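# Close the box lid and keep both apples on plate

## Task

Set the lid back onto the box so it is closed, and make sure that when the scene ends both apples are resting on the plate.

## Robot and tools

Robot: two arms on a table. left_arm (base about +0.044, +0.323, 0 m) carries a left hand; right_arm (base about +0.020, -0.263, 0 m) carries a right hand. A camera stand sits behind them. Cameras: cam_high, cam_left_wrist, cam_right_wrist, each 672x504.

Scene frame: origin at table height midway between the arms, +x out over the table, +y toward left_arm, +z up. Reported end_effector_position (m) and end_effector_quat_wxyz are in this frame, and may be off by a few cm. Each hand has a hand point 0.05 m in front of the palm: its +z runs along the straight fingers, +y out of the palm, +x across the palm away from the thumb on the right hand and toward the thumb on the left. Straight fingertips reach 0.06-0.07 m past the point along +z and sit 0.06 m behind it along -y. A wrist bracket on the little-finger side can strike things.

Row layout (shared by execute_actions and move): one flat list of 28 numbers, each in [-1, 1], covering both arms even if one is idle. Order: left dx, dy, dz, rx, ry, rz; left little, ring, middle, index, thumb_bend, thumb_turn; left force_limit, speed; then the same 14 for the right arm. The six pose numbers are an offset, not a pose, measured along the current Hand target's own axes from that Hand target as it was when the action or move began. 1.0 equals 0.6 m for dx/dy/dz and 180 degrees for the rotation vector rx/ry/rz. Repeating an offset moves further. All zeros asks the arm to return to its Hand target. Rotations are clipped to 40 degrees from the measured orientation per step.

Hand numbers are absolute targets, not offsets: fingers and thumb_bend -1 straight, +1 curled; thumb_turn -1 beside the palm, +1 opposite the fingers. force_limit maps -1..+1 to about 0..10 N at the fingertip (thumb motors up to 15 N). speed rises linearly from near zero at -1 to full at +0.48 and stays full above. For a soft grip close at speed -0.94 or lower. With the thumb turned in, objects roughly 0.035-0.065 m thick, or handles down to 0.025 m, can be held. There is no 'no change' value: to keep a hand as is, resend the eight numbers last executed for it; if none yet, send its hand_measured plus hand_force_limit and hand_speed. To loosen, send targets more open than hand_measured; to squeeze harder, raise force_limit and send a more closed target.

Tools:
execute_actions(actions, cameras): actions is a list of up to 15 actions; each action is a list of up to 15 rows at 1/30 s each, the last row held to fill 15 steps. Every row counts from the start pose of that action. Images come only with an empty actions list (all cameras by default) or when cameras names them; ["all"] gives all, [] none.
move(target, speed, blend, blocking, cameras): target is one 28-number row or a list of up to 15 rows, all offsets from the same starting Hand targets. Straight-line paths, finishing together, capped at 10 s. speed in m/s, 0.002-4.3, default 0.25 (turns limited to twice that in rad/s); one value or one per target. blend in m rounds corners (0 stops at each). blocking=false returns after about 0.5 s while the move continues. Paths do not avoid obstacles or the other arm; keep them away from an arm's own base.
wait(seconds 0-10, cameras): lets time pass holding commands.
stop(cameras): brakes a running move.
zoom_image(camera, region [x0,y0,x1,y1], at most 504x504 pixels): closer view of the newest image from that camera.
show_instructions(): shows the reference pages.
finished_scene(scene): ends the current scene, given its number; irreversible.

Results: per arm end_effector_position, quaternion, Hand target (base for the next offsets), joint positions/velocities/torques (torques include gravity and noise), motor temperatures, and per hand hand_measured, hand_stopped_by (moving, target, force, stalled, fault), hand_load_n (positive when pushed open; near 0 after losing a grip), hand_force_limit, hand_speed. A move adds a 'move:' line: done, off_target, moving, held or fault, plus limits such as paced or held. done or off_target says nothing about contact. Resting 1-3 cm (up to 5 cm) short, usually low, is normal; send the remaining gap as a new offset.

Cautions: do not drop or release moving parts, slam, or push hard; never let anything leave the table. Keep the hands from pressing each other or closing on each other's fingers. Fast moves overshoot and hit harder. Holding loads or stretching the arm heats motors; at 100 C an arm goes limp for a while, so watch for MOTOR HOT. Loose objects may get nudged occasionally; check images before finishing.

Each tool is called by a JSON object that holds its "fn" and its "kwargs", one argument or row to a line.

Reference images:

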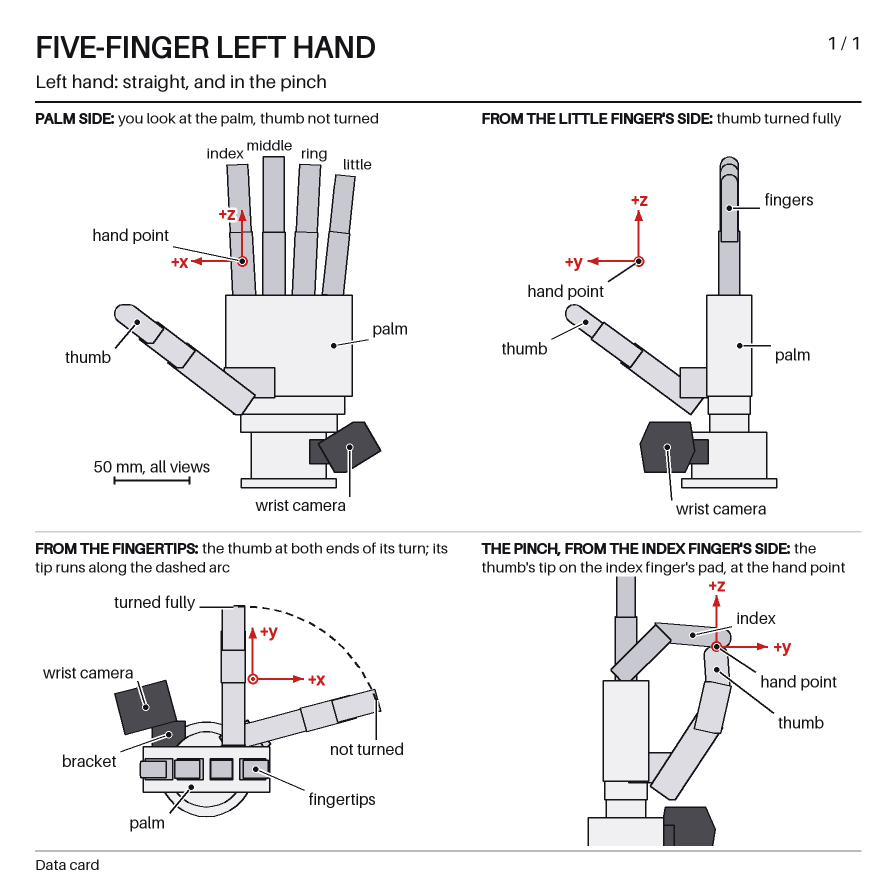

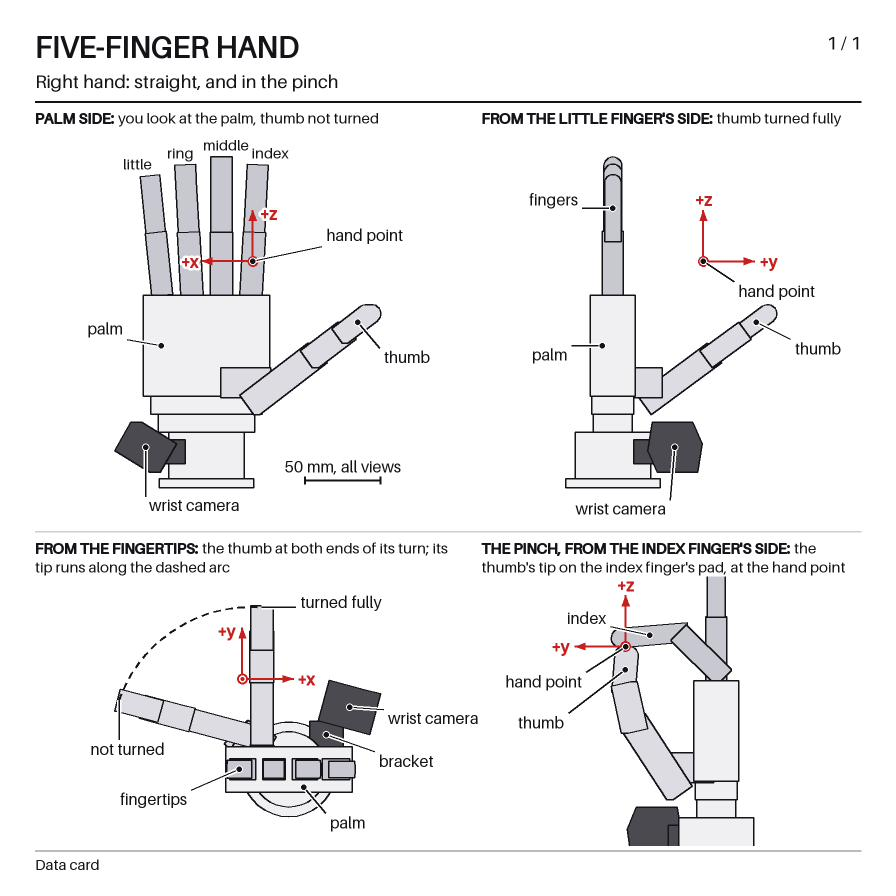

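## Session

{"fn": "execute_actions", "kwargs": {
  "actions": []
}}

Scene clock: 0.00 s.
left_arm: end_effector_position=(+0.4973, -0.1393, +0.2788) hand_measured=(-1.000, -1.000, -1.000, -1.000, -1.000, -1.000) hand_load_n=(+0.0, +0.0, +0.0, +0.0, +0.0, +0.0) hand_stopped_by=(target, target, target, target, target, target) hand_force_limit=0.00 hand_speed=-0.80 end_effector_quat_wxyz=(+0.340, +0.315, +0.881, -0.096) | right_arm: end_effector_position=(+0.2572, -0.4515, +0.3108) hand_measured=(-1.000, -1.000, -1.000, -1.000, -1.000, -1.000) hand_load_n=(+0.0, +0.0, +0.0, +0.0, +0.0, +0.0) hand_stopped_by=(target, target, target, target, target, target) hand_force_limit=0.00 hand_speed=-0.80 end_effector_quat_wxyz=(+0.548, -0.292, +0.705, -0.343)
Joint positions: left_arm=[-0.931 1.671 1.668 -0.871 -0.208 1.396] | right_arm=[-1.399 0.688 0.639 -0.389 -1.172 0.212]
Joint velocities: within noise
Joint torques (N m): no reading
Motor temperatures (°C): left_arm=[26 26 31 25 25 24] | right_arm=[28 26 31 28 24 27]
Heat: left arm: hottest elbow 31 °C; right arm: hottest elbow 31 °C.
Hand target: left_arm +0.5012, -0.1447, +0.2975; +0.354, +0.311, +0.875, -0.106 | right_arm +0.2579, -0.4550, +0.3258; +0.545, -0.300, +0.697, -0.357

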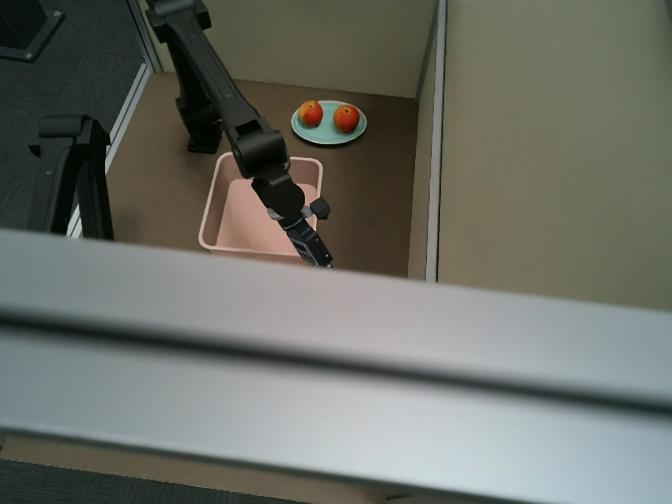

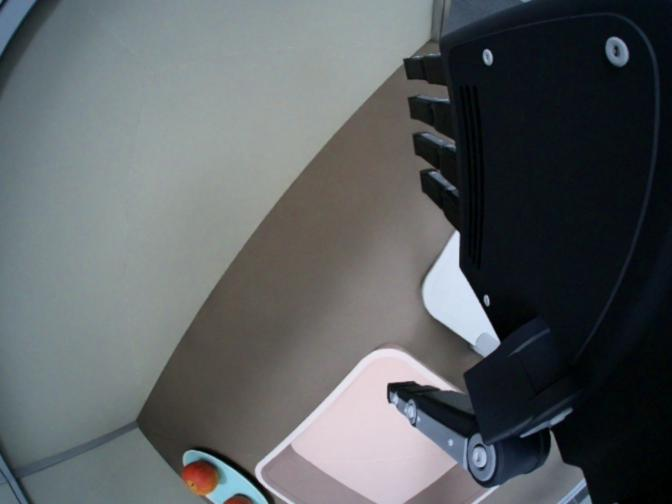

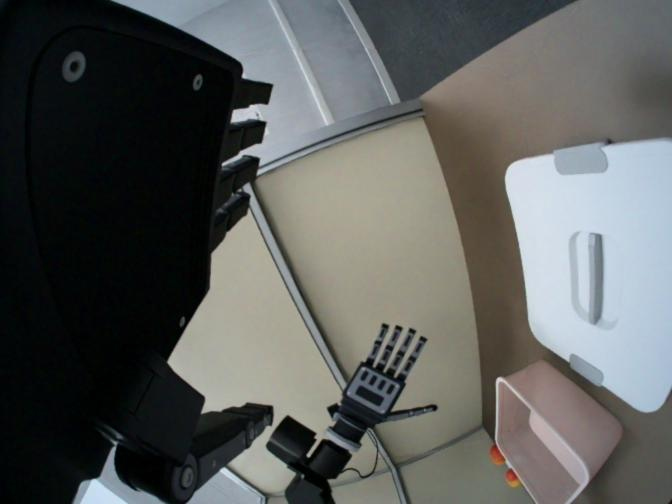

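{"fn": "move", "kwargs": {
  "target": [
    [-0.1143,0.0058,-0.121,0,0,0,-1,-1,-1,-1,-1,-1,0,-0.8,0,0,0,0,0,0,-1,-1,-1,-1,-1,-1,0,-0.8],
    [0.4487,0.4630,-0.6135,-0.262,0.1412,-0.6756,-1,-1,-1,-1,-1,-1,0,-0.8,0,0,0,0,0,0,-1,-1,-1,-1,-1,-1,0,-0.8]
  ],
  "speed": 0.3,
  "blend": 0.05,
  "cameras": ["all"]
}}

Scene clock: 34.30 s.
left_arm: end_effector_position=(+0.3251, +0.3517, +0.3858) hand_measured=(-1.000, -1.000, -1.000, -1.000, -1.000, -1.000) hand_load_n=(+0.0, +0.0, +0.0, +0.0, +0.0, +0.0) hand_stopped_by=(target, target, target, target, target, target) hand_force_limit=0.00 hand_speed=-0.80 end_effector_quat_wxyz=(-0.130, +0.692, -0.703, +0.097) | right_arm: end_effector_position=(+0.2572, -0.4515, +0.3108) hand_measured=(-1.000, -1.000, -1.000, -1.000, -1.000, -1.000) hand_load_n=(+0.0, +0.0, +0.0, +0.0, +0.0, +0.0) hand_stopped_by=(target, target, target, target, target, target) hand_force_limit=0.00 hand_speed=-0.80 end_effector_quat_wxyz=(+0.548, -0.292, +0.705, -0.343)
Joint positions: left_arm=[0.189 1.101 1.538 -1.682 0.015 0.194] | right_arm=[-1.399 0.688 0.639 -0.389 -1.172 0.212]
Joint torques (N m): left_arm=[0.73 -4.78 7.51 0.31 0.07 -0.19] | right_arm=[-0.32 -1.49 11.3 1.59 -0.43 -0.06]
Motor temperatures (°C): left_arm=[26 29 38 25 25 24] | right_arm=[28 26 40 28 24 27]
Heat: left arm: hottest elbow 38 °C; right arm: hottest elbow 40 °C.
Hand target: left_arm +0.3202, +0.3491, +0.3895; +0.000, +0.707, -0.708, +0.001 | right_arm +0.2579, -0.4550, +0.3258; +0.545, -0.300, +0.697, -0.357
Off the commanded pose: left_arm 0.007 m, 19 deg | right_arm 0.015 m, 2 deg.
joint sent to its limit (left arm) — joint 4 (wrist pitch), lower limit. The joint targets are off in orientation, not in position.
move: off_target (left_arm, right_arm)

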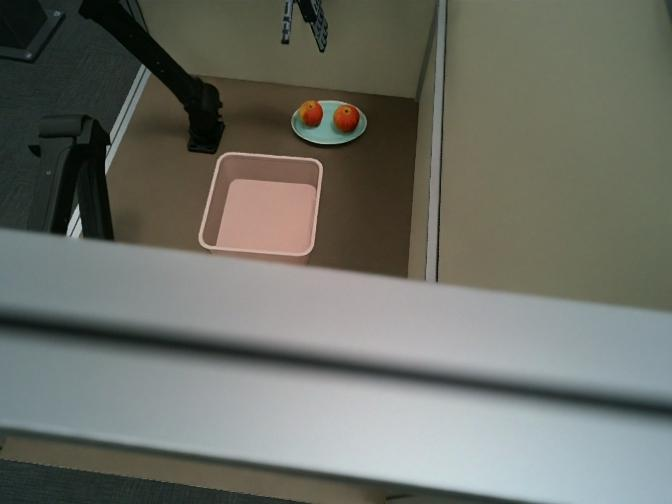

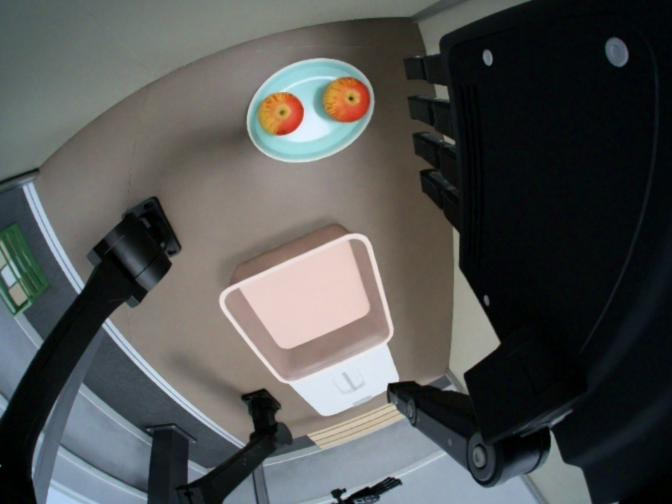

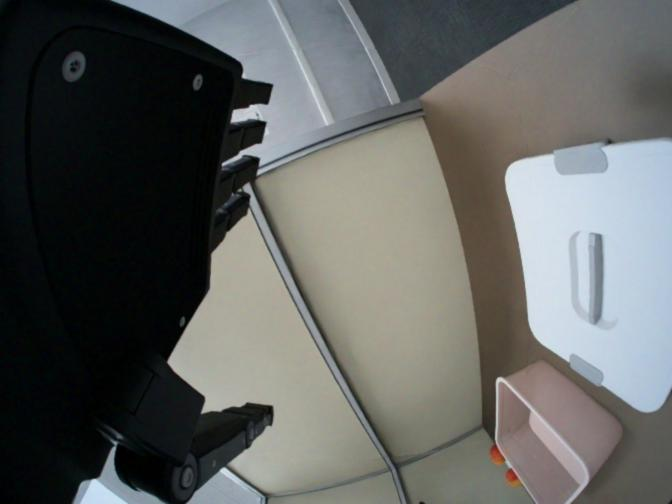

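{"fn": "zoom_image", "kwargs": {
  "camera": "cam_high",
  "region": [190, 145, 330, 225]
}}

{"fn": "zoom_image", "kwargs": {
  "camera": "cam_high",
  "region": [190, 190, 330, 270]
}}

{"fn": "zoom_image", "kwargs": {
  "camera": "cam_left_wrist",
  "region": [210, 220, 310, 300]
}}

{"fn": "zoom_image", "kwargs": {
  "camera": "cam_left_wrist",
  "region": [300, 220, 400, 300]
}}

{"fn": "zoom_image", "kwargs": {
  "camera": "cam_left_wrist",
  "region": [240, 320, 420, 420]
}}

Scaled by 3.600 from the camera's 672x504 image, which has a finer 960x720 frame.

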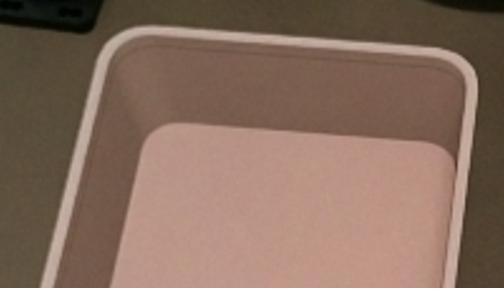

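Scaled by 3.600 from the camera's 672x504 image, which has a finer 960x720 frame.

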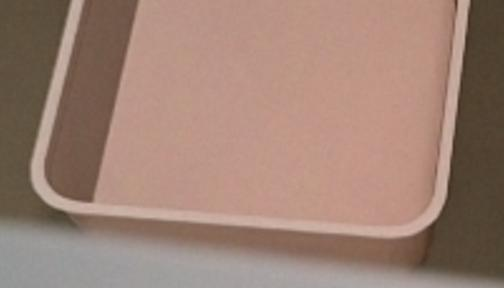

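Scaled by 5.040 from the camera's 672x504 image, which has a finer 960x720 frame.

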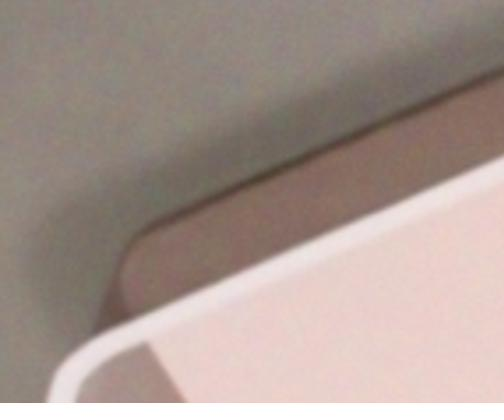

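Scaled by 5.040 from the camera's 672x504 image, which has a finer 960x720 frame.

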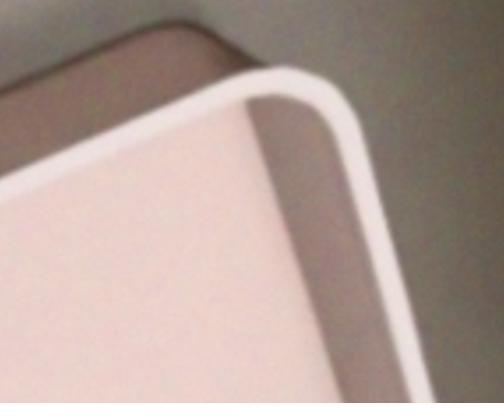

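Scaled by 2.800 from the camera's 672x504 image, which has a finer 960x720 frame.

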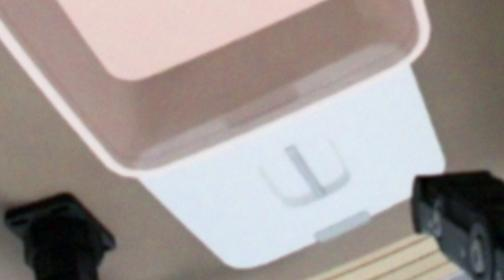

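{"fn": "move", "kwargs": {
  "target": [0,0,0,0,0,0,-1,-1,-1,-1,-1,-1,0,-0.8,-0.2312,0.2565,-0.0597,-0.3452,0.0555,-0.2042,-1,-1,-1,-1,-1,-1,0,-0.8],
  "speed": 0.25,
  "cameras": ["all"]
}}

Scene clock: 101.10 s.
left_arm: end_effector_position=(+0.3251, +0.3517, +0.3858) hand_measured=(-1.000, -1.000, -1.000, -1.000, -1.000, -1.000) hand_load_n=(+0.0, +0.0, +0.0, +0.0, +0.0, +0.0) hand_stopped_by=(target, target, target, target, target, target) hand_force_limit=0.00 hand_speed=-0.80 end_effector_quat_wxyz=(-0.130, +0.692, -0.703, +0.097) | right_arm: end_effector_position=(+0.2399, -0.2512, +0.2540) hand_measured=(-1.000, -1.000, -1.000, -1.000, -1.000, -1.000) hand_load_n=(+0.0, +0.0, +0.0, +0.0, +0.0, +0.0) hand_stopped_by=(target, target, target, target, target, target) hand_force_limit=0.00 hand_speed=-0.80 end_effector_quat_wxyz=(-0.107, +0.700, -0.698, +0.103)
Joint positions: left_arm=[0.189 1.101 1.538 -1.682 0.015 0.194] | right_arm=[-0.115 0.852 1.03 -1.453 -0.033 -0.088]
Joint torques (N m): left_arm=[0.85 -4.54 7.54 0.35 0.07 -0.19] | right_arm=[0.5 -2.67 13.08 0.39 0.09 0]
Motor temperatures (°C): left_arm=[26 27 37 25 25 24] | right_arm=[28 26 48 28 24 27]
Heat: left arm: hottest elbow 37 °C; right arm: hottest elbow 48 °C.
Hand target: left_arm +0.3202, +0.3492, +0.3895; +0.000, +0.707, -0.708, +0.001 | right_arm +0.2497, -0.2499, +0.2798; -0.123, +0.697, -0.695, +0.122
Off the commanded pose: left_arm 0.007 m, 19 deg | right_arm 0.028 m, 3 deg.
joint sent to its limit (left arm) — joint 4 (wrist pitch), lower limit. The joint targets are off in orientation, not in position.
move: off_target (left_arm, right_arm)

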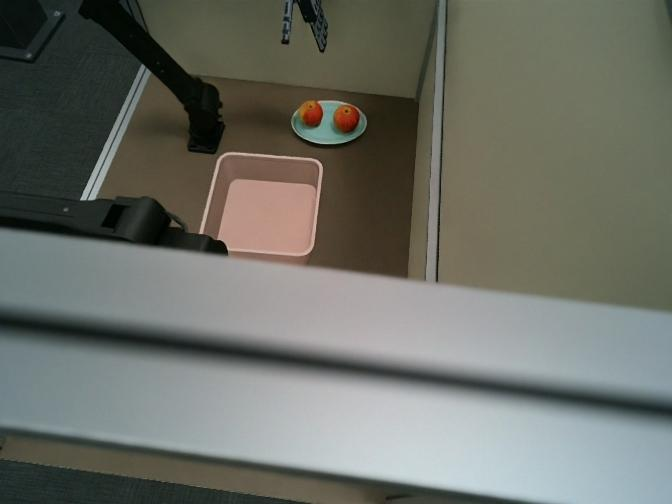

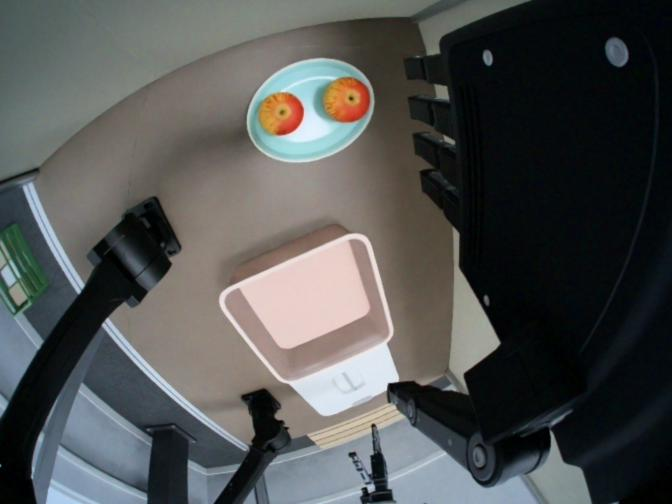

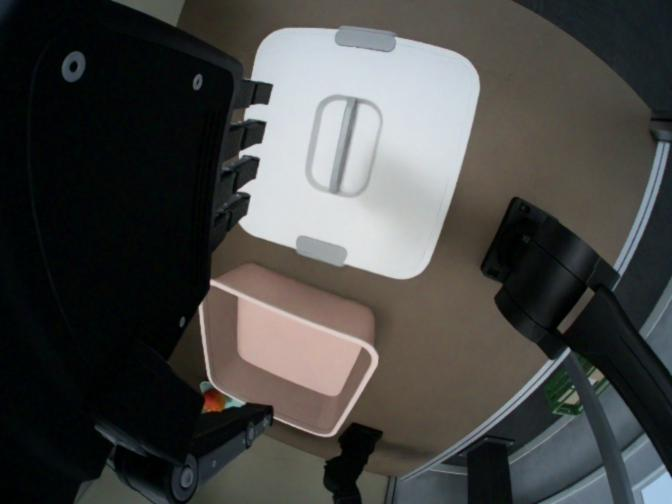

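{"fn": "zoom_image", "kwargs": {
  "camera": "cam_right_wrist",
  "region": [290, 80, 400, 210]
}}

Scaled by 3.877 from the camera's 672x504 image, which has a finer 960x720 frame.

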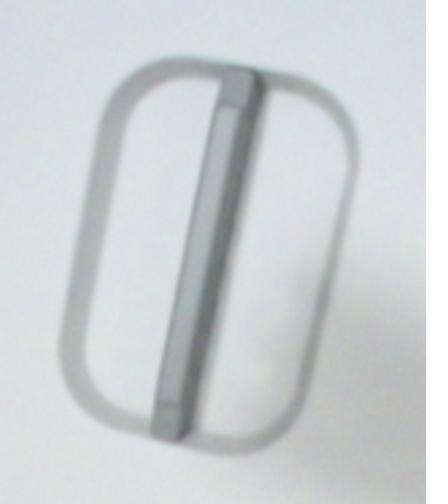

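{"fn": "move", "kwargs": {
  "target": [0,0,0,0,0,0,-1,-1,-1,-1,-1,-1,0,-0.8,-0.0182,0.1352,0.217,0,-0.0095,-0.0261,-1,-1,-1,-1,-1,-1,0,-0.8],
  "speed": 0.2,
  "cameras": ["cam_left_wrist", "cam_right_wrist"]
}}

{"fn": "zoom_image", "kwargs": {
  "camera": "cam_left_wrist",
  "region": [260, 330, 440, 450]
}}

Scene clock: 129.37 s.
left_arm: end_effector_position=(+0.3251, +0.3517, +0.3858) hand_measured=(-1.000, -1.000, -1.000, -1.000, -1.000, -1.000) hand_load_n=(+0.0, +0.5, +0.0, +0.0, +0.0, +0.0) hand_stopped_by=(target, target, target, target, target, target) hand_force_limit=0.00 hand_speed=-0.80 end_effector_quat_wxyz=(-0.130, +0.692, -0.703, +0.097) | right_arm: end_effector_position=(+0.2121, -0.2414, +0.1267) hand_measured=(-1.000, -1.000, -1.000, -1.000, -1.000, -1.000) hand_load_n=(+0.0, +0.0, +0.0, -0.5, +0.0, +0.0) hand_stopped_by=(target, target, target, target, target, target) hand_force_limit=0.00 hand_speed=-0.80 end_effector_quat_wxyz=(-0.117, +0.721, -0.675, +0.106)
Joint positions: left_arm=[0.189 1.101 1.538 -1.682 0.015 0.194] | right_arm=[-0.079 0.738 0.645 -1.163 -0.043 -0.112]
Joint torques (N m): left_arm=[0.79 -4.6 7.53 0.32 0.07 -0.18] | right_arm=[0.97 -1.9 8.77 1.52 -0.12 -0.12]
Heat: left arm: hottest elbow 37 °C; right arm: hottest elbow 48 °C.
Hand target: left_arm +0.3202, +0.3492, +0.3895; +0.000, +0.707, -0.708, +0.001 | right_arm +0.2178, -0.2390, +0.1299; -0.128, +0.727, -0.664, +0.116
Off the commanded pose: left_arm 0.007 m, 19 deg | right_arm 0.007 m, 2 deg.
joint sent to its limit (left arm) — joint 4 (wrist pitch), lower limit. The joint targets are off in orientation, not in position.
move: off_target (left_arm)
Images, in order (width x height): cam_left_wrist 672x504, cam_right_wrist 672x504.

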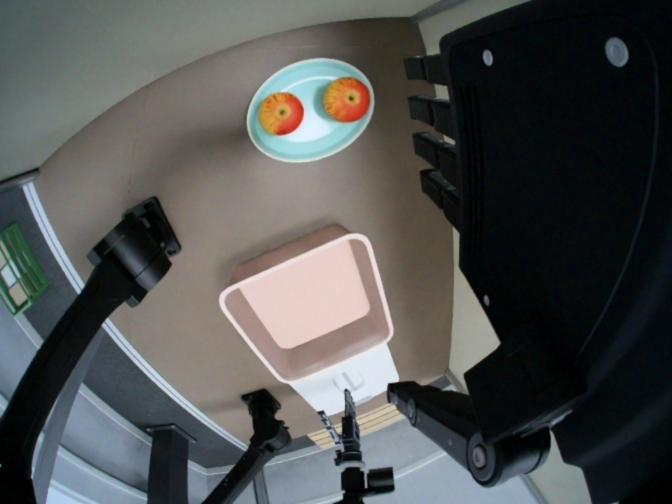

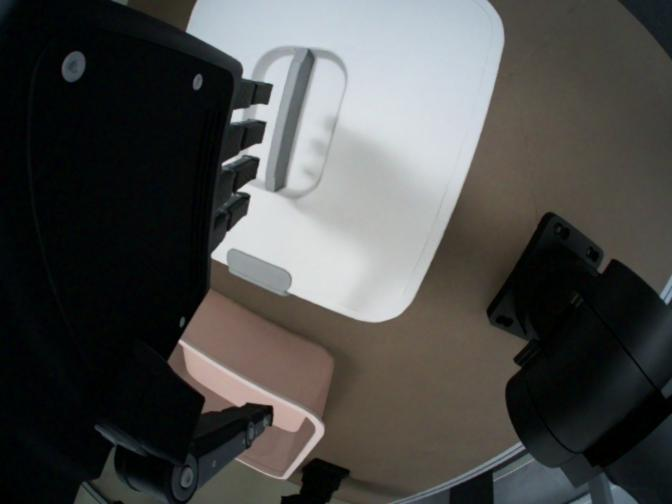

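Scaled by 2.800 from the camera's 672x504 image, which has a finer 960x720 frame.

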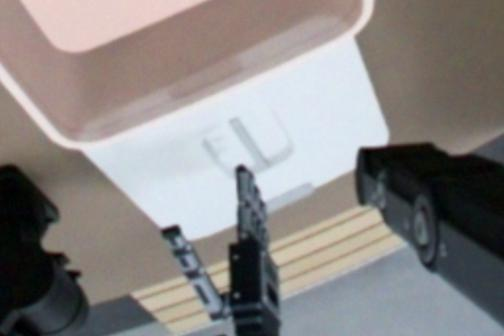

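{"fn": "move", "kwargs": {
  "target": [0,0,0,0,0,0,-1,-1,-1,-1,-1,-1,0,-0.8,0.0306,0.0476,0.0359,0,0,0,-1,-1,-1,-1,-1,-1,0,-0.8],
  "speed": 0.15,
  "cameras": ["cam_left_wrist", "cam_right_wrist"]
}}

{"fn": "zoom_image", "kwargs": {
  "camera": "cam_left_wrist",
  "region": [290, 340, 410, 420]
}}

Scene clock: 158.67 s.
left_arm: end_effector_position=(+0.3251, +0.3517, +0.3858) hand_measured=(-1.000, -1.000, -1.000, -1.000, -1.000, -1.000) hand_load_n=(+0.0, +0.0, +0.0, +0.0, +0.0, +0.0) hand_stopped_by=(target, target, target, target, target, target) hand_force_limit=0.00 hand_speed=-0.80 end_effector_quat_wxyz=(-0.130, +0.692, -0.703, +0.097) | right_arm: end_effector_position=(+0.1952, -0.2561, +0.0990) hand_measured=(-1.000, -1.000, -1.000, -1.000, -1.000, -1.000) hand_load_n=(+0.0, +0.0, +0.0, +0.0, +0.0, +0.0) hand_stopped_by=(target, target, target, target, target, target) hand_force_limit=0.00 hand_speed=-0.80 end_effector_quat_wxyz=(-0.121, +0.729, -0.665, +0.106)
Joint positions: left_arm=[0.189 1.101 1.538 -1.682 0.015 0.194] | right_arm=[-0.17 0.693 0.556 -1.12 -0.081 -0.224]
Joint torques (N m): left_arm=[1.03 -4.66 7.47 0.31 0.08 -0.19] | right_arm=[-1.38 -1.14 8.35 1.52 -0.17 -0.14]
Heat: left arm: hottest elbow 37 °C; right arm: hottest elbow 48 °C.
Hand target: left_arm +0.3202, +0.3492, +0.3895; +0.000, +0.707, -0.708, +0.001 | right_arm +0.2000, -0.2590, +0.0998; -0.128, +0.727, -0.664, +0.116
Off the commanded pose: left_arm 0.007 m, 19 deg | right_arm 0.006 m, 1 deg.
joint sent to its limit (left arm) — joint 4 (wrist pitch), lower limit. The joint targets are off in orientation, not in position.
move: off_target (left_arm)
Images, in order (width x height): cam_left_wrist 672x504, cam_right_wrist 672x504.

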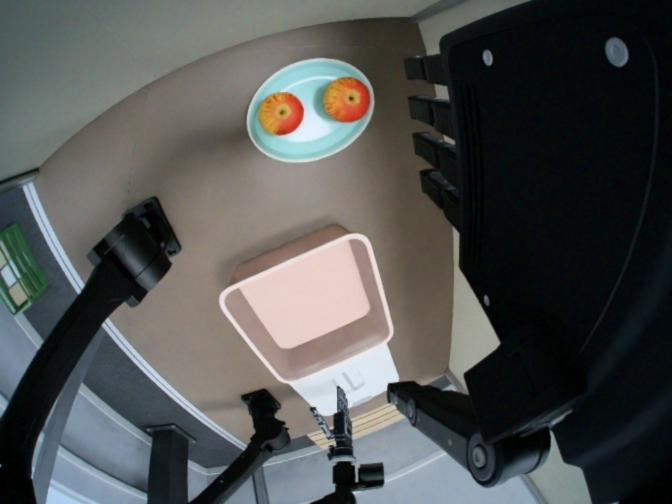

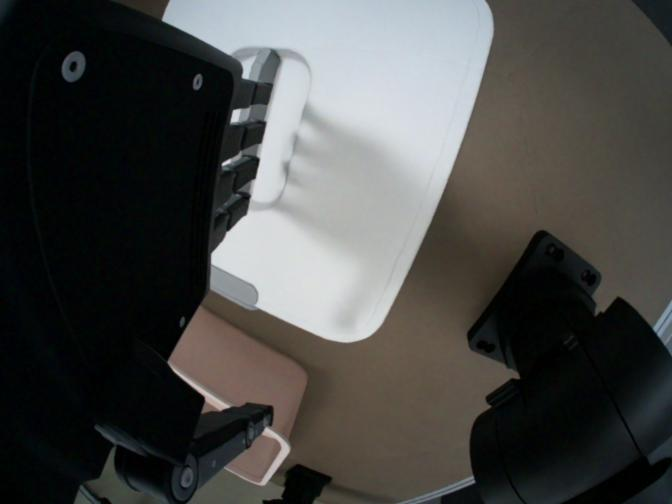

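Scaled by 4.200 from the camera's 672x504 image, which has a finer 960x720 frame.

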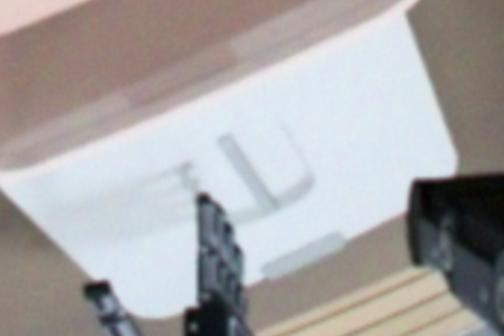

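{"fn": "move", "kwargs": {
  "target": [0,0,0,0,0,0,-1,-1,-1,-1,-1,-1,0,-0.8,0.0019,-0.006,0.0465,0,0,0,-1,-1,-1,-1,-1,-1,0,-0.8],
  "speed": 0.08,
  "cameras": ["cam_left_wrist", "cam_right_wrist"]
}}

{"fn": "zoom_image", "kwargs": {
  "camera": "cam_left_wrist",
  "region": [290, 340, 410, 420]
}}

Scene clock: 173.43 s.
left_arm: end_effector_position=(+0.3251, +0.3517, +0.3858) hand_measured=(-1.000, -1.000, -1.000, -1.000, -1.000, -1.000) hand_load_n=(+0.0, +0.0, +0.0, +0.0, +0.0, +0.0) hand_stopped_by=(target, target, target, target, target, target) hand_force_limit=0.00 hand_speed=-0.80 end_effector_quat_wxyz=(-0.130, +0.692, -0.703, +0.097) | right_arm: end_effector_position=(+0.2091, -0.2582, +0.0762) hand_measured=(-1.000, -1.000, -1.000, -1.000, -1.000, -1.000) hand_load_n=(+0.0, +0.0, +0.0, -0.5, +0.0, +0.0) hand_stopped_by=(target, target, target, target, target, target) hand_force_limit=0.00 hand_speed=-0.80 end_effector_quat_wxyz=(-0.125, +0.729, -0.664, +0.111)
Joint positions: left_arm=[0.189 1.101 1.538 -1.682 0.015 0.194] | right_arm=[-0.17 0.75 0.515 -1.009 -0.081 -0.224]
Joint torques (N m): left_arm=[0.85 -4.66 7.56 0.38 0.06 -0.18] | right_arm=[-0.38 -0.79 8.13 1.55 -0.04 -0.06]
Heat: left arm: hottest elbow 37 °C; right arm: hottest elbow 47 °C.
Hand target: left_arm +0.3202, +0.3492, +0.3895; +0.000, +0.707, -0.708, +0.001 | right_arm +0.2129, -0.2590, +0.0748; -0.128, +0.727, -0.664, +0.116
Off the commanded pose: left_arm 0.007 m, 19 deg | right_arm 0.004 m, 1 deg.
joint sent to its limit (left arm) — joint 4 (wrist pitch), lower limit. The joint targets are off in orientation, not in position.
move: off_target (left_arm)
Images, in order (width x height): cam_left_wrist 672x504, cam_right_wrist 672x504.

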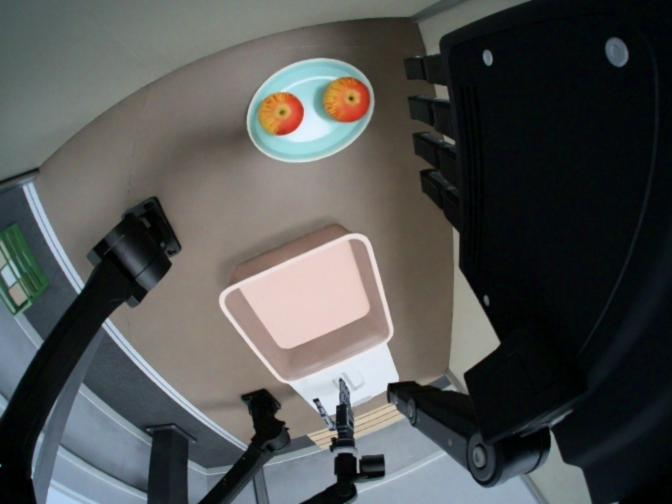

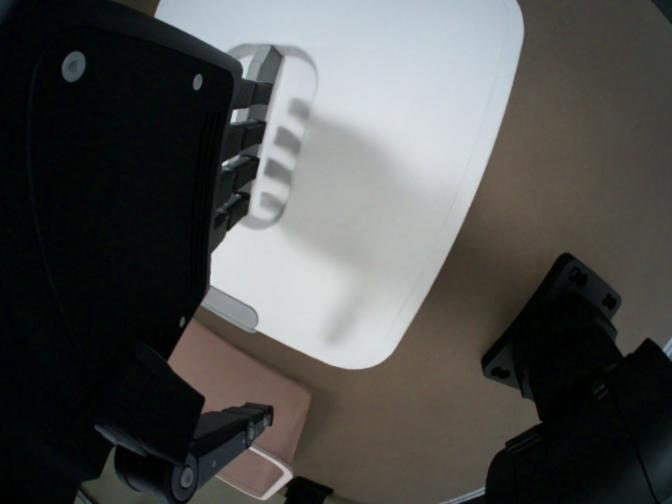

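Scaled by 4.200 from the camera's 672x504 image, which has a finer 960x720 frame.

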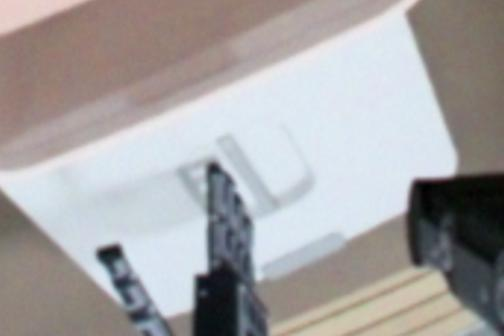

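{"fn": "move", "kwargs": {
  "target": [0,0,0,0,0,0,-1,-1,-1,-1,-1,-1,0,-0.8,0.0175,-0.1855,0.0728,0,0,0,-1,-1,-1,-1,-1,-1,0,-0.8],
  "speed": 0.05,
  "cameras": ["cam_left_wrist", "cam_right_wrist"]
}}

{"fn": "zoom_image", "kwargs": {
  "camera": "cam_left_wrist",
  "region": [290, 330, 430, 420]
}}

Scene clock: 185.70 s.
left_arm: end_effector_position=(+0.3251, +0.3517, +0.3858) hand_measured=(-1.000, -1.000, -1.000, -1.000, -1.000, -1.000) hand_load_n=(+0.0, +0.0, +0.0, +0.0, +0.0, +0.0) hand_stopped_by=(target, target, target, target, target, target) hand_force_limit=0.00 hand_speed=-0.80 end_effector_quat_wxyz=(-0.130, +0.692, -0.703, +0.097) | right_arm: end_effector_position=(+0.3111, -0.2608, +0.0629) hand_measured=(-1.000, -1.000, -1.000, -1.000, -1.000, -1.000) hand_load_n=(+0.0, +0.0, +0.0, +0.0, +0.0, +0.0) hand_stopped_by=(target, target, target, target, target, target) hand_force_limit=0.00 hand_speed=-0.80 end_effector_quat_wxyz=(-0.118, +0.727, -0.669, +0.102)
Joint positions: left_arm=[0.189 1.101 1.538 -1.682 0.015 0.194] | right_arm=[-0.129 1.144 0.692 -0.813 -0.066 -0.176]
Joint torques (N m): left_arm=[0.97 -4.66 7.51 0.36 0.09 -0.19] | right_arm=[1.08 -4.48 10.59 1.5 0.13 0]
Heat: left arm: hottest elbow 37 °C; right arm: hottest elbow 46 °C.
Hand target: left_arm +0.3202, +0.3492, +0.3895; +0.000, +0.707, -0.708, +0.001 | right_arm +0.3329, -0.2586, +0.0716; -0.128, +0.727, -0.664, +0.116
Off the commanded pose: left_arm 0.007 m, 19 deg | right_arm 0.024 m, 2 deg.
joint sent to its limit (left arm) — joint 4 (wrist pitch), lower limit. The joint targets are off in orientation, not in position.
move: off_target (left_arm, right_arm)
Images, in order (width x height): cam_left_wrist 672x504, cam_right_wrist 672x504.

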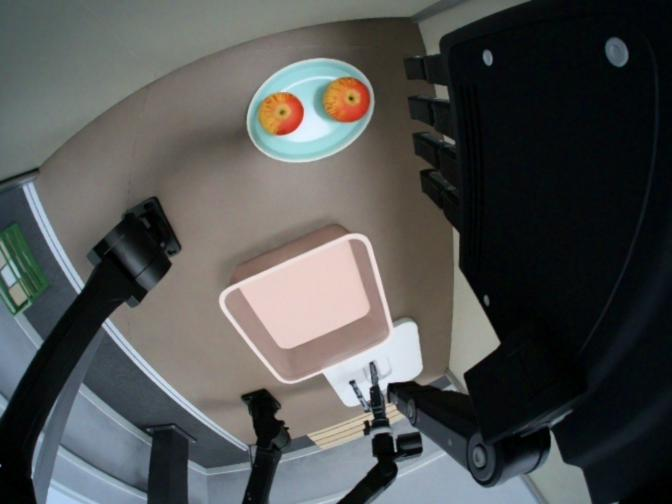

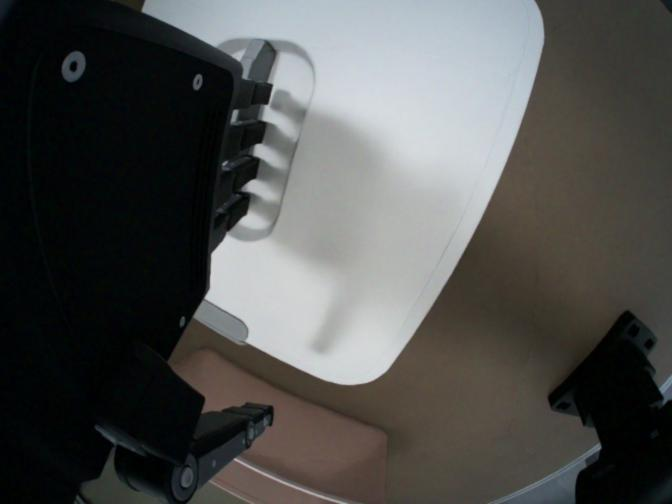

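Scaled by 3.600 from the camera's 672x504 image, which has a finer 960x720 frame.

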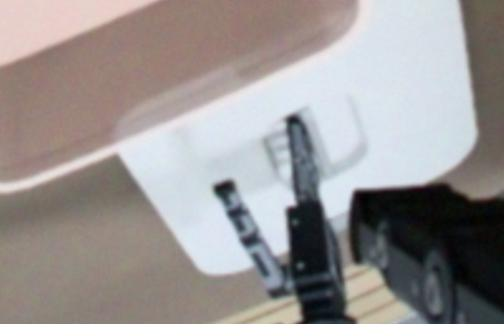

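{"fn": "move", "kwargs": {
  "target": [0,0,0,0,0,0,-1,-1,-1,-1,-1,-1,0,-0.8,0.0025,-0.03,0.0003,0,0,0,-1,-1,-1,-1,-1,-1,0,-0.8],
  "speed": 0.05
}}

Scene clock: 190.97 s.
left_arm: end_effector_position=(+0.3251, +0.3517, +0.3858) hand_measured=(-1.000, -1.000, -1.000, -1.000, -1.000, -1.000) hand_load_n=(+0.0, +0.0, +0.0, +0.0, +0.0, +0.0) hand_stopped_by=(target, target, target, target, target, target) hand_force_limit=0.00 hand_speed=-0.80 end_effector_quat_wxyz=(-0.130, +0.692, -0.703, +0.097) | right_arm: end_effector_position=(+0.3254, -0.2610, +0.0643) hand_measured=(-1.000, -1.000, -1.000, -1.000, -1.000, -1.000) hand_load_n=(+0.0, +0.0, +0.0, +0.0, +0.0, +0.0) hand_stopped_by=(target, target, target, target, target, target) hand_force_limit=0.00 hand_speed=-0.80 end_effector_quat_wxyz=(-0.115, +0.727, -0.670, +0.099)
Joint positions: left_arm=[0.189 1.101 1.538 -1.682 0.015 0.194] | right_arm=[-0.124 1.19 0.731 -0.813 -0.064 -0.171]
Joint torques (N m): left_arm=[0.67 -4.42 7.54 0.36 0.08 -0.18] | right_arm=[1.08 -5.66 11.25 1.24 0.1 0.03]
Heat: left arm: hottest elbow 37 °C; right arm: hottest elbow 46 °C.
Hand target: left_arm +0.3202, +0.3492, +0.3895; +0.000, +0.707, -0.708, +0.001 | right_arm +0.3499, -0.2586, +0.0776; -0.128, +0.727, -0.664, +0.116
Off the commanded pose: left_arm 0.007 m, 19 deg | right_arm 0.028 m, 3 deg.
joint sent to its limit (left arm) — joint 4 (wrist pitch), lower limit. The joint targets are off in orientation, not in position.
move: off_target (left_arm, right_arm)

{"fn": "move", "kwargs": {
  "target": [
    [0,0,0,0,0,0,-1,-1,-1,-1,-1,-1,0,-0.8,-0.0029,-0.0429,-0.215,0,0,0,-1,-1,-1,-1,-1,-1,0,-0.8],
    [0,0,0,0,0,0,-1,-1,-1,-1,-1,-1,0,-0.8,0.0373,0.0089,-0.1806,0.3056,0,0,-1,-1,-0.25,-0.25,-0.2,1,0,-0.6]
  ],
  "speed": [0.12, 0.25],
  "blend": [0.03, 0],
  "cameras": ["all"]
}}

Scene clock: 213.60 s.
left_arm: end_effector_position=(+0.3251, +0.3517, +0.3858) hand_measured=(-1.000, -1.000, -1.000, -1.000, -1.000, -1.000) hand_load_n=(+0.0, +0.0, +0.0, +0.0, +0.0, +0.0) hand_stopped_by=(target, target, target, target, target, target) hand_force_limit=0.00 hand_speed=-0.80 end_effector_quat_wxyz=(-0.130, +0.692, -0.703, +0.097) | right_arm: end_effector_position=(+0.3076, -0.2812, +0.1733) hand_measured=(-1.000, -1.000, -0.250, -0.250, -0.200, +1.000) hand_load_n=(+0.0, +0.0, +0.0, +0.0, +0.5, +0.0) hand_stopped_by=(target, target, target, target, target, target) hand_force_limit=0.00 hand_speed=-0.60 end_effector_quat_wxyz=(-0.447, +0.592, -0.538, +0.401)
Joint positions: left_arm=[0.189 1.101 1.538 -1.682 0.015 0.194] | right_arm=[-0.524 0.337 0.311 -0.313 -0.574 -0.183]
Joint torques (N m): left_arm=[0.85 -4.6 7.5 0.35 0.07 -0.16] | right_arm=[-1.14 1.9 9.26 2.67 -0.27 -0.01]
Heat: left arm: hottest elbow 37 °C; right arm: hottest elbow 45 °C.
Hand target: left_arm +0.3202, +0.3492, +0.3895; +0.000, +0.707, -0.708, +0.001 | right_arm +0.3102, -0.2847, +0.1776; -0.449, +0.586, -0.535, +0.410
Off the commanded pose: left_arm 0.007 m, 19 deg | right_arm 0.006 m, 1 deg.
joint sent to its limit (left arm) — joint 4 (wrist pitch), lower limit. The joint targets are off in orientation, not in position.
move: off_target (left_arm)

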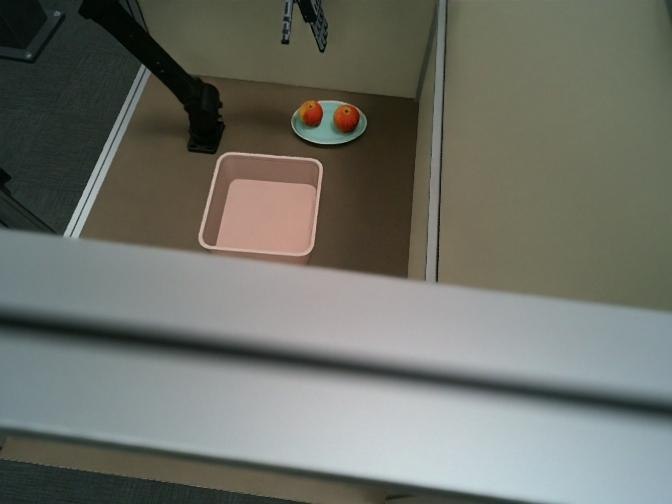

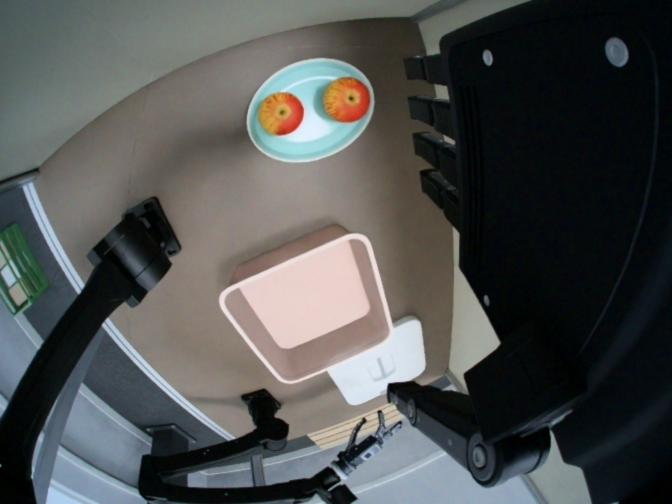

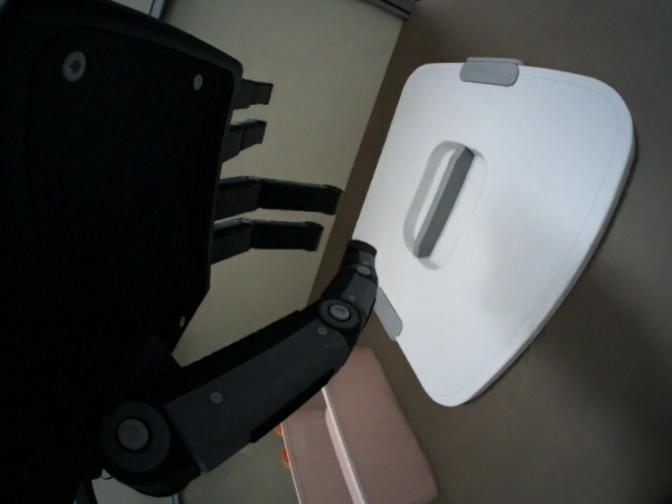

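{"fn": "zoom_image", "kwargs": {
  "camera": "cam_right_wrist",
  "region": [390, 130, 500, 280]
}}

Scaled by 3.360 from the camera's 672x504 image, which has a finer 960x720 frame.

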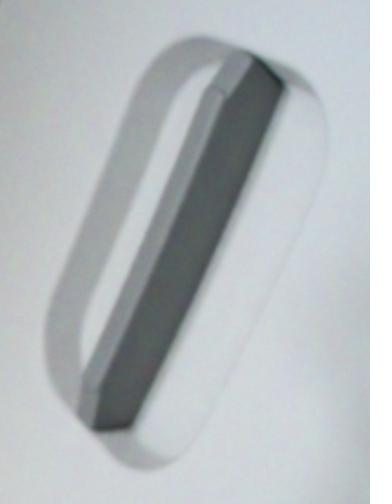

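{"fn": "move", "kwargs": {
  "target": [0,0,0,0,0,0,-1,-1,-1,-1,-1,-1,0,-0.8,-0.0124,0.1049,0.1726,0,-0.0134,-0.0036,-1,-1,-0.25,-0.25,-0.2,1,0,-0.6],
  "speed": 0.15,
  "cameras": ["cam_left_wrist", "cam_right_wrist"]
}}

{"fn": "zoom_image", "kwargs": {
  "camera": "cam_left_wrist",
  "region": [310, 310, 430, 410]
}}

Scene clock: 246.27 s.
left_arm: end_effector_position=(+0.3251, +0.3517, +0.3858) hand_measured=(-1.000, -1.000, -1.000, -1.000, -1.000, -1.000) hand_load_n=(+0.0, +0.0, +0.0, +0.0, +0.0, +0.0) hand_stopped_by=(target, target, target, target, target, target) hand_force_limit=0.00 hand_speed=-0.80 end_effector_quat_wxyz=(-0.130, +0.692, -0.703, +0.097) | right_arm: end_effector_position=(+0.3909, -0.2740, +0.0845) hand_measured=(-1.000, -1.000, -0.250, -0.250, -0.200, +1.000) hand_load_n=(+0.0, +0.0, +0.0, +0.0, +0.0, +0.0) hand_stopped_by=(target, target, target, target, target, target) hand_force_limit=0.00 hand_speed=-0.60 end_effector_quat_wxyz=(-0.450, +0.600, -0.531, +0.394)
Joint positions: left_arm=[0.189 1.101 1.538 -1.682 0.015 0.194] | right_arm=[-0.321 0.985 0.224 0.447 -0.405 -0.123]
Joint torques (N m): left_arm=[0.79 -4.6 7.49 0.38 0.07 -0.19] | right_arm=[0.85 -3.6 6.87 2.86 -0.01 0.02]
Motor temperatures (°C): left_arm=[26 27 37 25 25 24] | right_arm=[28 26 43 28 24 27]
Heat: left arm: hottest elbow 37 °C; right arm: hottest elbow 43 °C.
Hand target: left_arm +0.3202, +0.3492, +0.3895; +0.000, +0.707, -0.708, +0.001 | right_arm +0.3928, -0.2698, +0.0900; -0.458, +0.597, -0.523, +0.400
Off the commanded pose: left_arm 0.007 m, 19 deg | right_arm 0.007 m, 2 deg.
joint sent to its limit (left arm) — joint 4 (wrist pitch), lower limit. The joint targets are off in orientation, not in position.
move: off_target (left_arm)
Images, in order (width x height): cam_left_wrist 672x504, cam_right_wrist 672x504.

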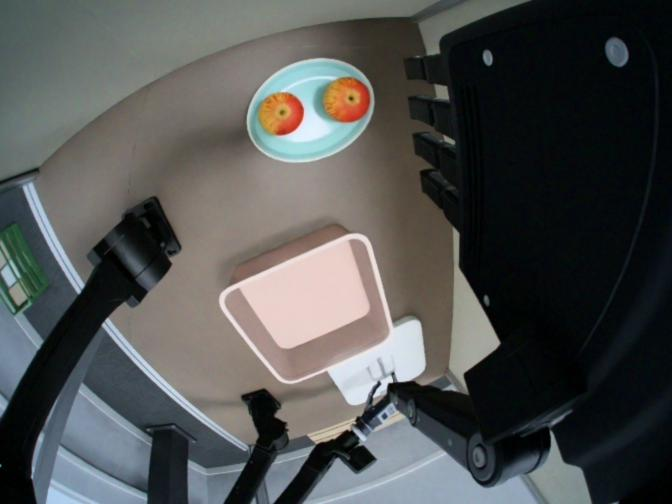

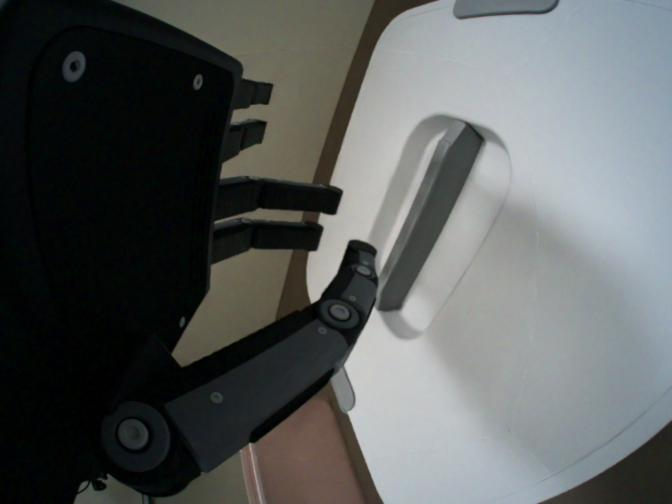

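Scaled by 4.200 from the camera's 672x504 image, which has a finer 960x720 frame.

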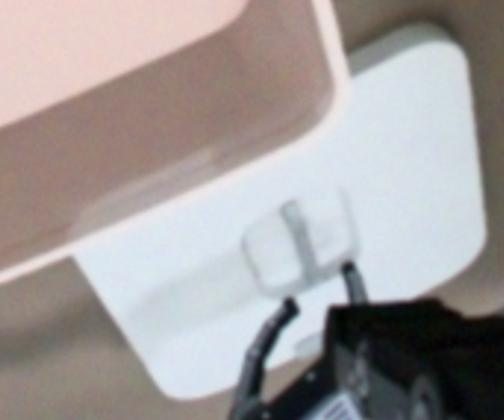

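{"fn": "zoom_image", "kwargs": {
  "camera": "cam_right_wrist",
  "region": [360, 100, 520, 350]
}}

Scaled by 2.016 from the camera's 672x504 image, which has a finer 960x720 frame.

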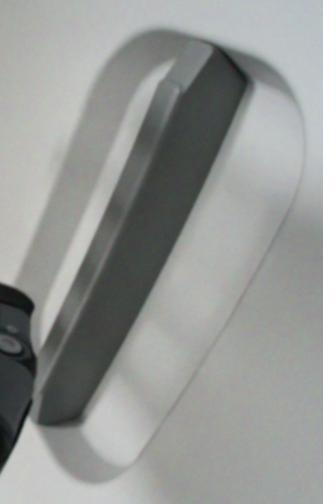

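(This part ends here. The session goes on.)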